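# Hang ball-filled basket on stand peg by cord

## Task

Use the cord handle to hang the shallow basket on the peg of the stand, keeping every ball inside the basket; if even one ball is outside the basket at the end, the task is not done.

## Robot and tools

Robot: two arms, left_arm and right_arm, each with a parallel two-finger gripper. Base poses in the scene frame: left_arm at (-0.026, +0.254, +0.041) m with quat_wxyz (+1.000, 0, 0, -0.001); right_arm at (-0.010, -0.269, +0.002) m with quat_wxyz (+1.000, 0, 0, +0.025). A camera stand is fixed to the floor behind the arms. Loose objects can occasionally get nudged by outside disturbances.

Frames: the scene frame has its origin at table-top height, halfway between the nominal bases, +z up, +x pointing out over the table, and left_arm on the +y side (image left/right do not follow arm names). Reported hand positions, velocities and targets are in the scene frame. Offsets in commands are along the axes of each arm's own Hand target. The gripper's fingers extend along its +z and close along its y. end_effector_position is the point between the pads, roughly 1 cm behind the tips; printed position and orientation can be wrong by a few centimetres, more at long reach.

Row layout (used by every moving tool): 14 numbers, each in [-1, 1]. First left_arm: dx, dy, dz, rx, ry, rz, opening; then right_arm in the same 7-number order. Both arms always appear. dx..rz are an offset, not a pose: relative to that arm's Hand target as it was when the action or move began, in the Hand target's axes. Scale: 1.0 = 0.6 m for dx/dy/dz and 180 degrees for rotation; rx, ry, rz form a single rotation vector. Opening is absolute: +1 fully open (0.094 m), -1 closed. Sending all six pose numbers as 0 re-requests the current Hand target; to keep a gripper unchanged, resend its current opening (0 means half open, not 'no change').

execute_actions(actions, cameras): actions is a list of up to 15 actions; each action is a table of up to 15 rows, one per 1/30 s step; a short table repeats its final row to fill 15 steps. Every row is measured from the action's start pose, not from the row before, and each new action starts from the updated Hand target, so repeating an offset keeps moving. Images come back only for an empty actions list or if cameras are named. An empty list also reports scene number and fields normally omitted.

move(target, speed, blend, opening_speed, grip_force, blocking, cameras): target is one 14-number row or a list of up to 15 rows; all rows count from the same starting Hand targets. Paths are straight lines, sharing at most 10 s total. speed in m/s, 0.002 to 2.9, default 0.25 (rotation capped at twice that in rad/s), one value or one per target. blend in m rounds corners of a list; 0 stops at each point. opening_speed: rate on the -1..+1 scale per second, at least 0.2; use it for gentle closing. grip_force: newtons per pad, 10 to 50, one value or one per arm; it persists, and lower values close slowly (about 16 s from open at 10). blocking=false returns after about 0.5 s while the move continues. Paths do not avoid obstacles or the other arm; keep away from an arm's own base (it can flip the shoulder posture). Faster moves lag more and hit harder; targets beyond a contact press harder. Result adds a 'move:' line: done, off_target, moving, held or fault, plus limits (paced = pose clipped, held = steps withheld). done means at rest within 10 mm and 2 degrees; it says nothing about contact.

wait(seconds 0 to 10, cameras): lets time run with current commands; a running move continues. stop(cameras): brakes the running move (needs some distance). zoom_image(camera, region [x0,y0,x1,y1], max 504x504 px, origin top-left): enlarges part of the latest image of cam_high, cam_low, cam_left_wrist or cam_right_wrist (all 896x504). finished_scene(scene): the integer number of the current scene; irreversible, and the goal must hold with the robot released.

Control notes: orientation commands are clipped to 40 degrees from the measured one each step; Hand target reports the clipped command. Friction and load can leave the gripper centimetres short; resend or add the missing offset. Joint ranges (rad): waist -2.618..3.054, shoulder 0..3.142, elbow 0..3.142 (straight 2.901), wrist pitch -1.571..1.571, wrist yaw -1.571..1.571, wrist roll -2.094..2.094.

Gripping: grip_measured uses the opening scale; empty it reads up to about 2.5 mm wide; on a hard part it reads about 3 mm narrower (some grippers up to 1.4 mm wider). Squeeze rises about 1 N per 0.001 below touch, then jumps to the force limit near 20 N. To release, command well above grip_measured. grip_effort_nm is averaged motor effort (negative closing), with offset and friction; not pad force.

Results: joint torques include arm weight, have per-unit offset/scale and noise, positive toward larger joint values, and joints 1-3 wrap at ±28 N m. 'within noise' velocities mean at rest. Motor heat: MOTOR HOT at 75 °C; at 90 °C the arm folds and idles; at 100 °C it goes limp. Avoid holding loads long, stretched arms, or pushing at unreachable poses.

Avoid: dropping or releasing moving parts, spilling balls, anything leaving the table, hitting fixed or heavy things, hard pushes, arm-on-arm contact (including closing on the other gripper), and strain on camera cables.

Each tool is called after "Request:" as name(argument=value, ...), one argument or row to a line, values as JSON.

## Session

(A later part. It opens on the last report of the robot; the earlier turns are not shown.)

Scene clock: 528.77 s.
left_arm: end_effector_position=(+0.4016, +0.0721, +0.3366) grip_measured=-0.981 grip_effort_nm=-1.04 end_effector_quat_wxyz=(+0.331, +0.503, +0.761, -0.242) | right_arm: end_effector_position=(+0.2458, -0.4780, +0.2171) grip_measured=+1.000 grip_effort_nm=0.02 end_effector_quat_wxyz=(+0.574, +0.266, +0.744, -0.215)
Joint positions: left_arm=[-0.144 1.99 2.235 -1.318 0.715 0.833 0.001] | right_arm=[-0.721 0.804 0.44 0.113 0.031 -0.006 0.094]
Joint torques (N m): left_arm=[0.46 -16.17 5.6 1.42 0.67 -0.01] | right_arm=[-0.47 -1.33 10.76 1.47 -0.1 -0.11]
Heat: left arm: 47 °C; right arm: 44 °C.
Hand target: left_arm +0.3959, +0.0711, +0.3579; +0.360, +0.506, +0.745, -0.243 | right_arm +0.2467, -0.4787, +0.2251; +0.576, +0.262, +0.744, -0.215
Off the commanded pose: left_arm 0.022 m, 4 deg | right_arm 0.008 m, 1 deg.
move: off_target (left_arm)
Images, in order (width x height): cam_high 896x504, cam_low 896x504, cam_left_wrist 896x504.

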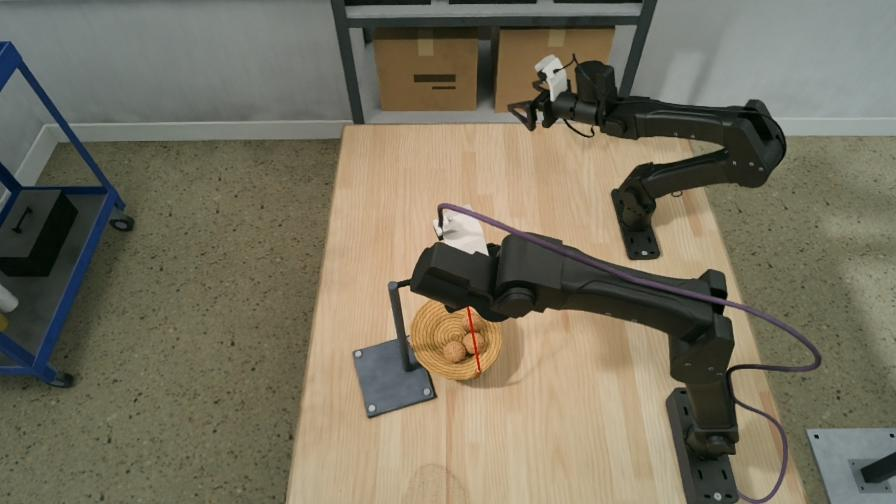

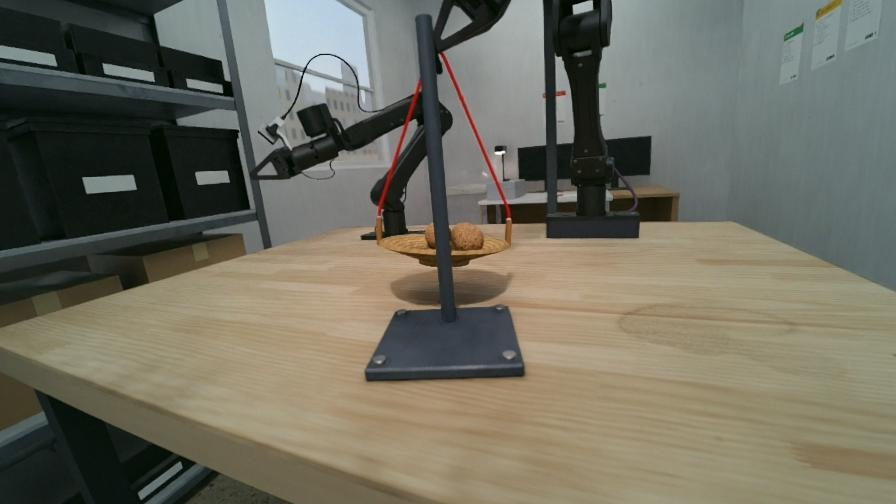

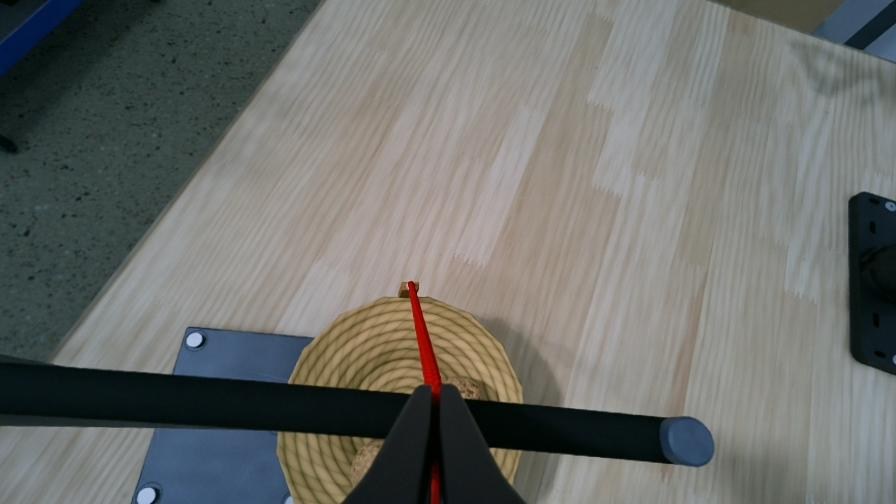

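Request:
move(
  target=[0.03,0.0099,0.0265,0,0.02,0,-1,0,0,0,0,0,0,1],
  speed=0.02,
  cameras=["cam_high","cam_low","cam_left_wrist"],
)

Request:
zoom_image(
  camera="cam_low",
  region=[380, 0, 500, 140],
)

Request:
zoom_image(
  camera="cam_left_wrist",
  region=[300, 280, 600, 504],
)

Scene clock: 545.57 s.
left_arm: end_effector_position=(+0.4025, +0.0725, +0.3344) grip_measured=-0.981 grip_effort_nm=-1.05 end_effector_quat_wxyz=(+0.331, +0.506, +0.760, -0.239) | right_arm: end_effector_position=(+0.2458, -0.4780, +0.2171) grip_measured=+1.000 grip_effort_nm=0.02 end_effector_quat_wxyz=(+0.574, +0.266, +0.744, -0.215)
Joint positions: left_arm=[-0.144 1.99 2.228 -1.312 0.711 0.842 0.001] | right_arm=[-0.721 0.804 0.44 0.113 0.031 -0.006 0.094]
Joint torques (N m): left_arm=[-0.44 -13.3 4.59 1.38 0.21 0.13] | right_arm=[-0.49 -1.31 10.74 1.47 -0.1 -0.09]
Motor temperatures (°C): left_arm=[24 39 46 34 27 26 31] | right_arm=[25 27 44 37 24 24 25]
Heat: left arm: 46 °C; right arm: 44 °C.
Hand target: left_arm +0.4019, +0.0721, +0.3339; +0.336, +0.514, +0.756, -0.228 | right_arm +0.2467, -0.4787, +0.2251; +0.576, +0.262, +0.744, -0.215
Off the commanded pose: left_arm 0.001 m, 2 deg | right_arm 0.008 m, 1 deg.
move: done
Images, in order (width x height): cam_high 896x504, cam_low 896x504, cam_left_wrist 896x504.

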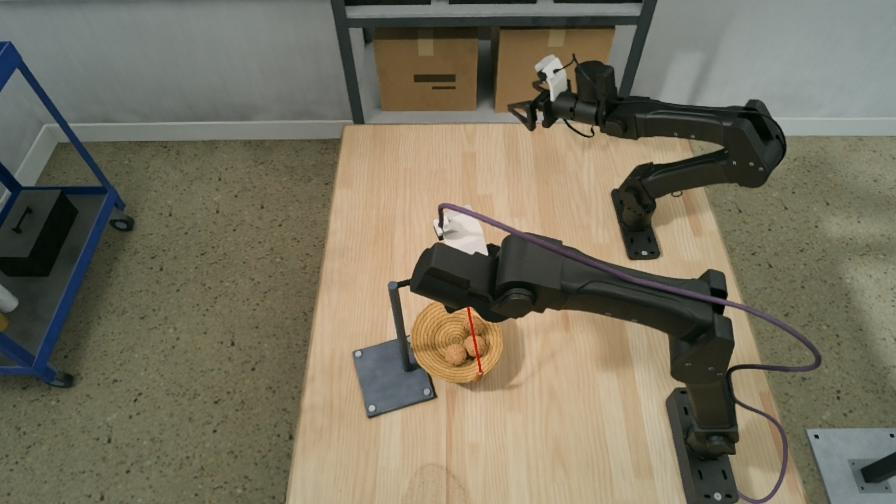

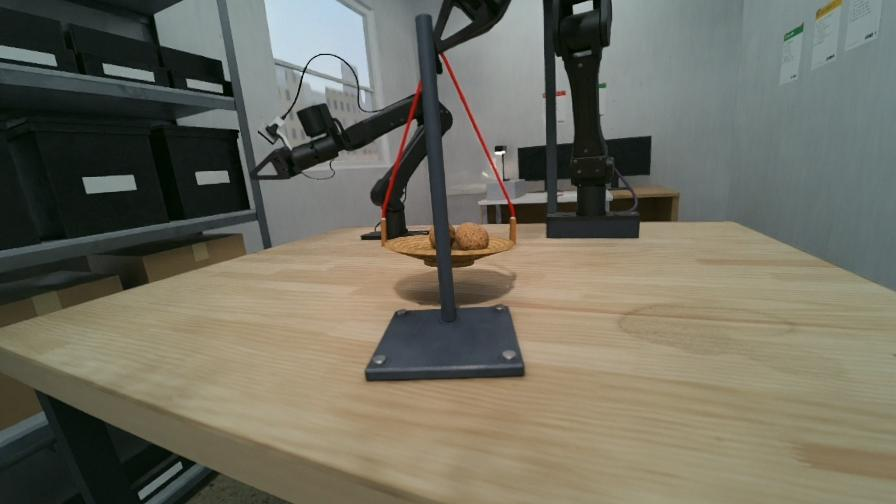

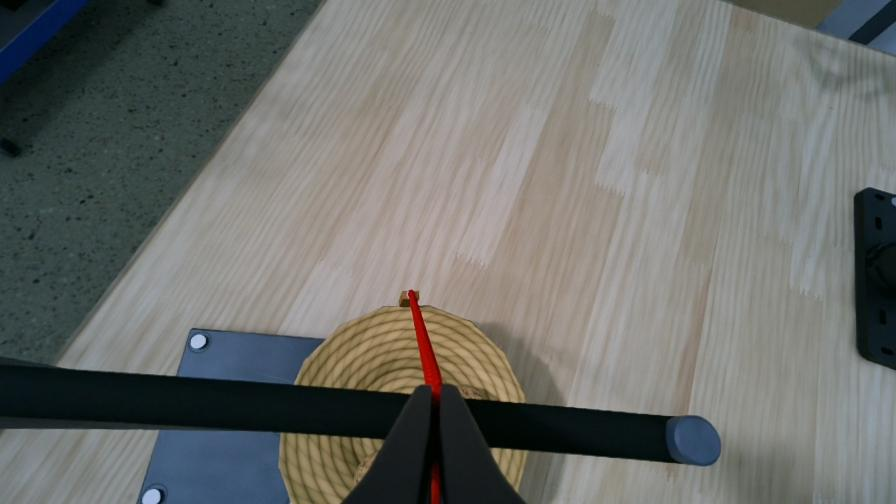

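Scaled by 3.600 from the camera's 896x504 image, which has a finer 1280x720 frame.

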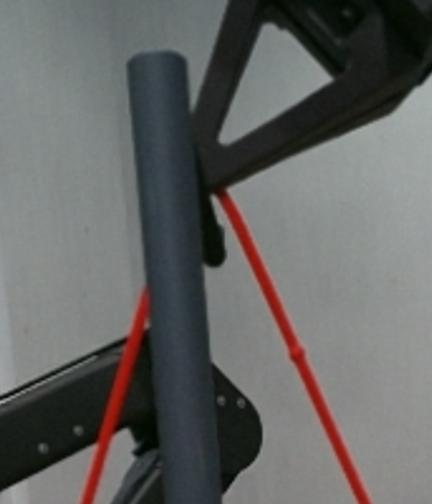

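Scaled by 1.680 from the camera's 896x504 image, which has a finer 1280x720 frame.

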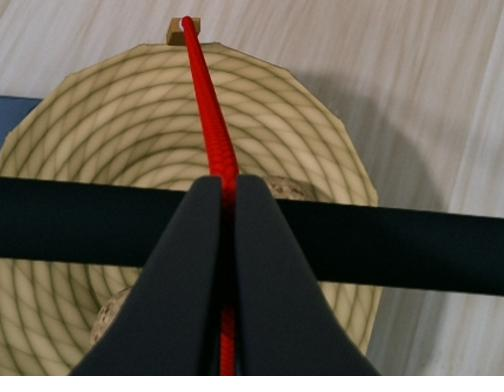

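Request:
move(
  target=[0.0068,-0.002,0.0124,0,0,0,-1,0,0,0,0,0,0,1],
  speed=0.02,
  cameras=["cam_low","cam_left_wrist"],
)

Request:
zoom_image(
  camera="cam_low",
  region=[380, 0, 500, 140],
)

Request:
zoom_image(
  camera="cam_left_wrist",
  region=[300, 280, 600, 504],
)

Scene clock: 552.80 s.
left_arm: end_effector_position=(+0.4020, +0.0711, +0.3337) grip_measured=-0.981 grip_effort_nm=-1.05 end_effector_quat_wxyz=(+0.341, +0.510, +0.754, -0.235) | right_arm: end_effector_position=(+0.2458, -0.4780, +0.2171) grip_measured=+1.000 grip_effort_nm=0.02 end_effector_quat_wxyz=(+0.574, +0.266, +0.744, -0.215)
Joint positions: left_arm=[-0.147 1.959 2.167 -1.259 0.713 0.843 0.001] | right_arm=[-0.721 0.804 0.44 0.113 0.031 -0.006 0.094]
Joint torques (N m): left_arm=[-0.84 -12 4.27 1.39 0.16 0.03] | right_arm=[-0.49 -1.35 10.73 1.46 -0.11 -0.1]
Heat: left arm: 45 °C; right arm: 44 °C.
Hand target: left_arm +0.4019, +0.0692, +0.3259; +0.336, +0.514, +0.756, -0.228 | right_arm +0.2467, -0.4787, +0.2251; +0.576, +0.262, +0.744, -0.215
Off the commanded pose: left_arm 0.008 m, 1 deg | right_arm 0.008 m, 1 deg.
move: done
Images, in order (width x height): cam_low 896x504, cam_left_wrist 896x504.

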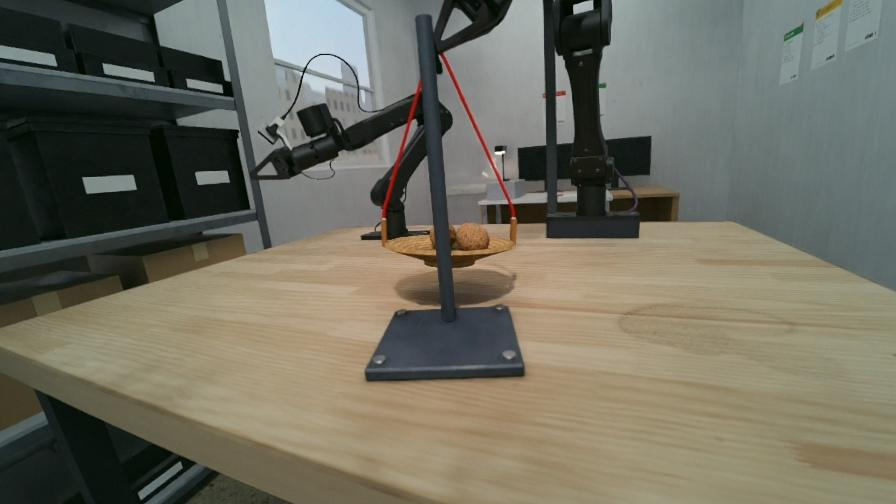

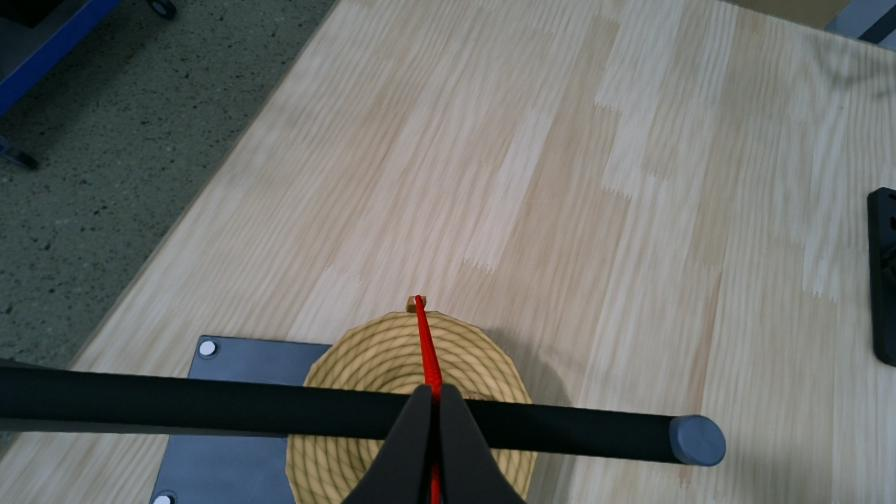

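Scaled by 3.600 from the camera's 896x504 image, which has a finer 1280x720 frame.

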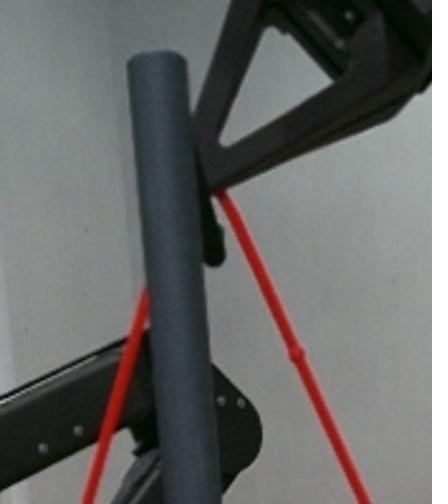

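Scaled by 1.680 from the camera's 896x504 image, which has a finer 1280x720 frame.

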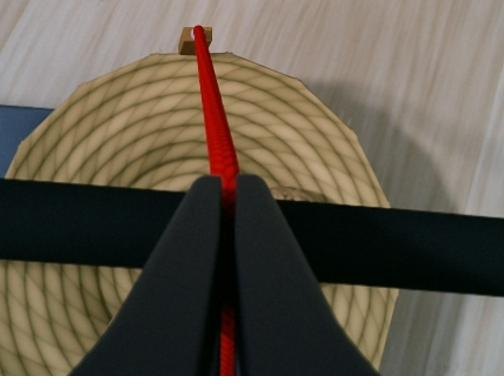

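Request:
move(
  target=[-0.0041,0.001,-0.0075,0,0,0,-0.6,0,0,0,0,0,0,1],
  speed=0.02,
  opening_speed=0.3,
  cameras=["cam_low","cam_left_wrist"],
)

Request:
zoom_image(
  camera="cam_low",
  region=[380, 0, 500, 140],
)

Request:
zoom_image(
  camera="cam_left_wrist",
  region=[300, 280, 600, 504],
)

Scene clock: 564.47 s.
left_arm: end_effector_position=(+0.4035, +0.0716, +0.3338) grip_measured=-0.603 grip_effort_nm=0.12 end_effector_quat_wxyz=(+0.343, +0.510, +0.754, -0.232) | right_arm: end_effector_position=(+0.2458, -0.4780, +0.2171) grip_measured=+1.000 grip_effort_nm=0.02 end_effector_quat_wxyz=(+0.574, +0.266, +0.744, -0.215)
Joint positions: left_arm=[-0.147 1.959 2.167 -1.253 0.708 0.843 0.019] | right_arm=[-0.721 0.804 0.44 0.113 0.031 -0.006 0.094]
Joint torques (N m): left_arm=[-0.47 -11.25 6.83 1.05 0.23 0.06] | right_arm=[-0.44 -1.32 10.74 1.46 -0.11 -0.1]
Heat: left arm: 45 °C; right arm: 44 °C.
Hand target: left_arm +0.4018, +0.0710, +0.3307; +0.336, +0.514, +0.756, -0.228 | right_arm +0.2467, -0.4787, +0.2251; +0.576, +0.262, +0.744, -0.215
Off the commanded pose: left_arm 0.004 m, 1 deg | right_arm 0.008 m, 1 deg.
move: done
Images, in order (width x height): cam_low 896x504, cam_left_wrist 896x504.

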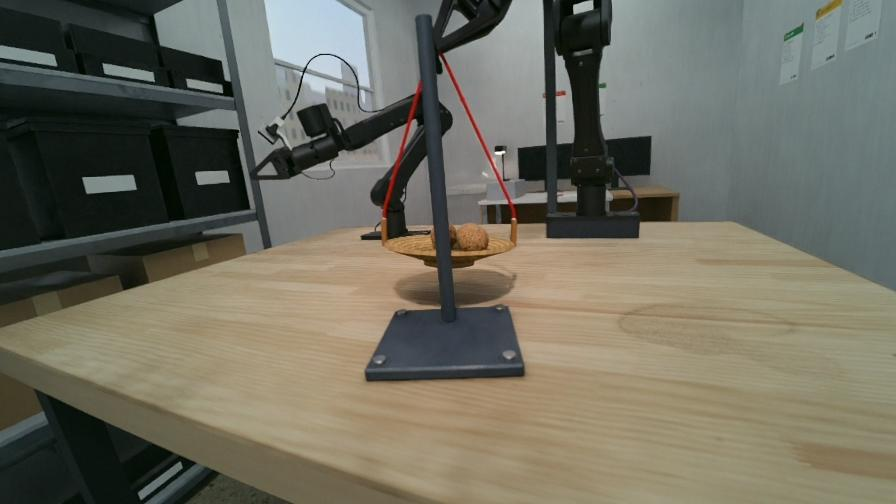

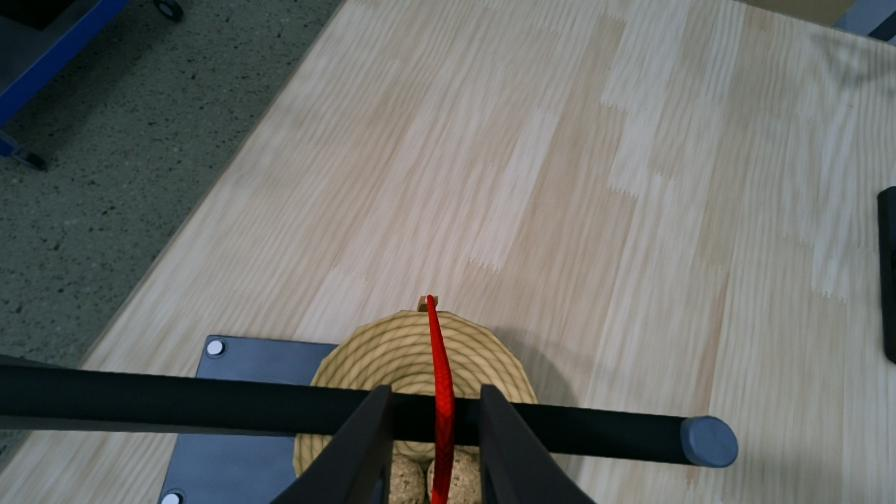

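Scaled by 3.600 from the camera's 896x504 image, which has a finer 1280x720 frame.

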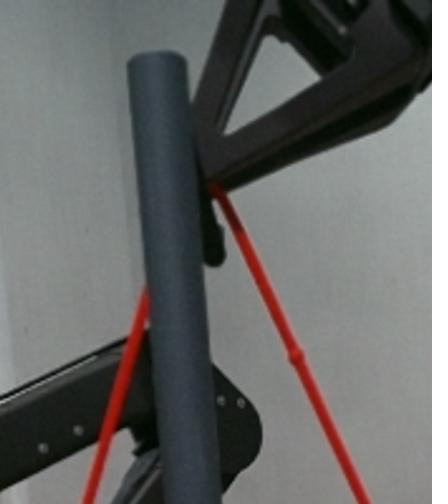

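Scaled by 1.680 from the camera's 896x504 image, which has a finer 1280x720 frame.

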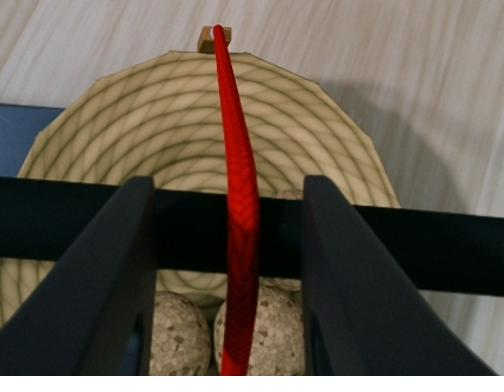

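Request:
move(
  target=[
    [0,0,-0.12,0,0,0,-0.6,0,0,0,0,0,0,1],
    [-0.1,0,-0.2,0,0,0,-0.6,0,0,0,0,0,0,1],
  ],
  speed=[0.05,0.12],
  cameras=["cam_high","cam_low","cam_left_wrist"],
)

Scene clock: 575.50 s.
left_arm: end_effector_position=(+0.3807, +0.1167, +0.4626) grip_measured=-0.602 grip_effort_nm=0.10 end_effector_quat_wxyz=(+0.449, +0.472, +0.733, -0.195) | right_arm: end_effector_position=(+0.2458, -0.4780, +0.2171) grip_measured=+1.000 grip_effort_nm=0.02 end_effector_quat_wxyz=(+0.574, +0.266, +0.744, -0.215)
Joint positions: left_arm=[-0.029 1.995 2.719 -1.533 0.768 0.792 0.019] | right_arm=[-0.721 0.804 0.44 0.113 0.031 -0.006 0.094]
Joint torques (N m): left_arm=[0.39 -7.39 6.02 1.24 0.5 -0.09] | right_arm=[-0.51 -1.35 10.73 1.47 -0.11 -0.1]
Heat: left arm: 45 °C; right arm: 44 °C.
Hand target: left_arm +0.3836, +0.1162, +0.4557; +0.336, +0.514, +0.756, -0.227 | right_arm +0.2467, -0.4787, +0.2251; +0.576, +0.262, +0.744, -0.215
Off the commanded pose: left_arm 0.008 m, 15 deg | right_arm 0.008 m, 1 deg.
joint sent to its limit (left arm) — joint 4 (wrist pitch), lower limit. The joint targets are off in orientation, not in position.
move: off_target (left_arm)
Images, in order (width x height): cam_high 896x504, cam_low 896x504, cam_left_wrist 896x504.

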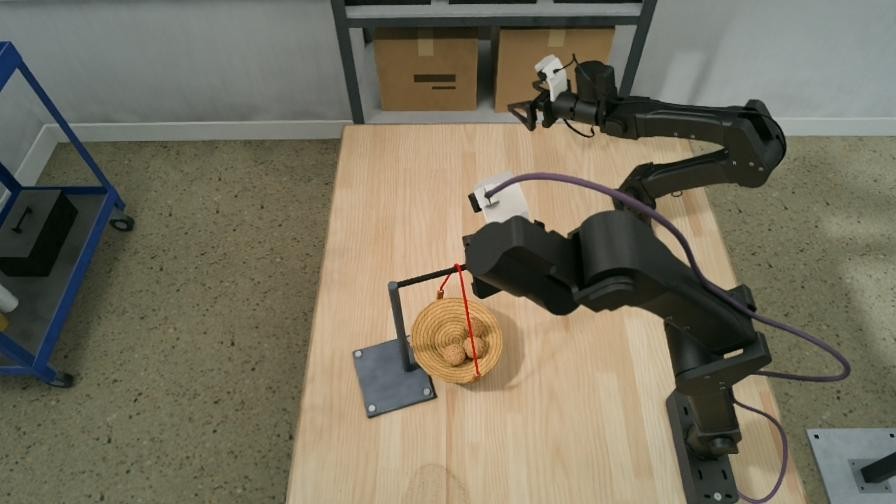

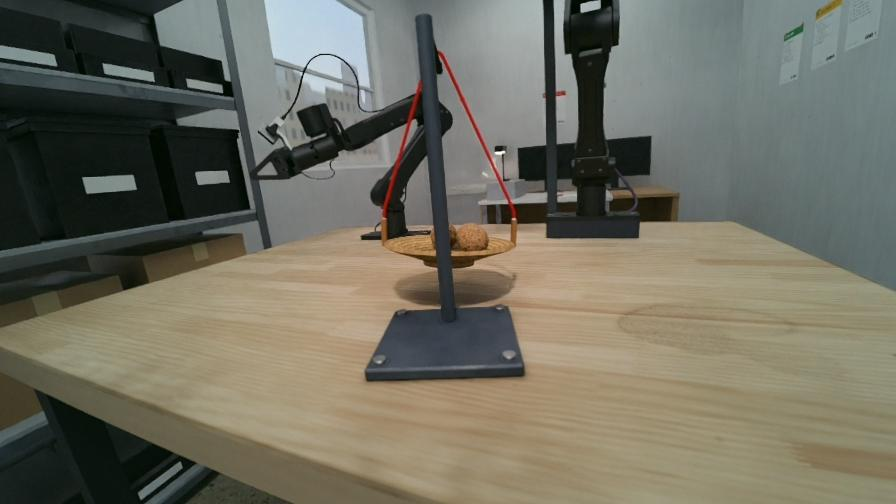

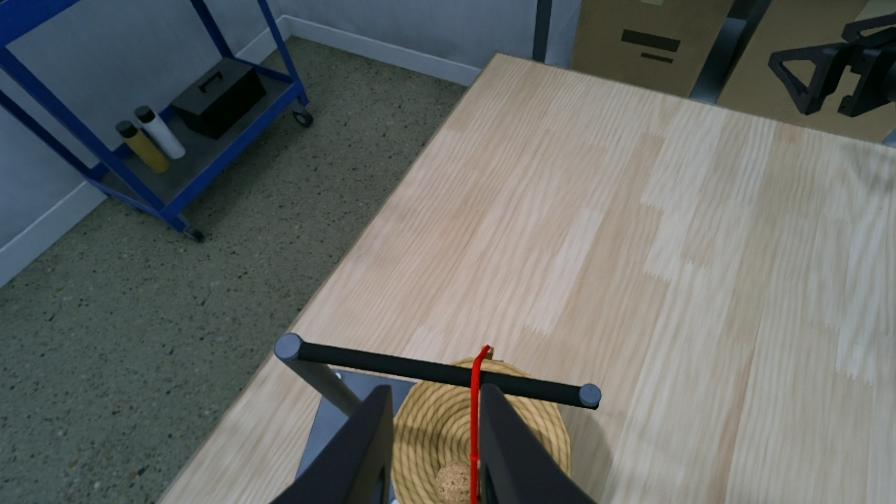

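Request:
finished_scene(
  scene=1,
)

The scene is finished: the task was done.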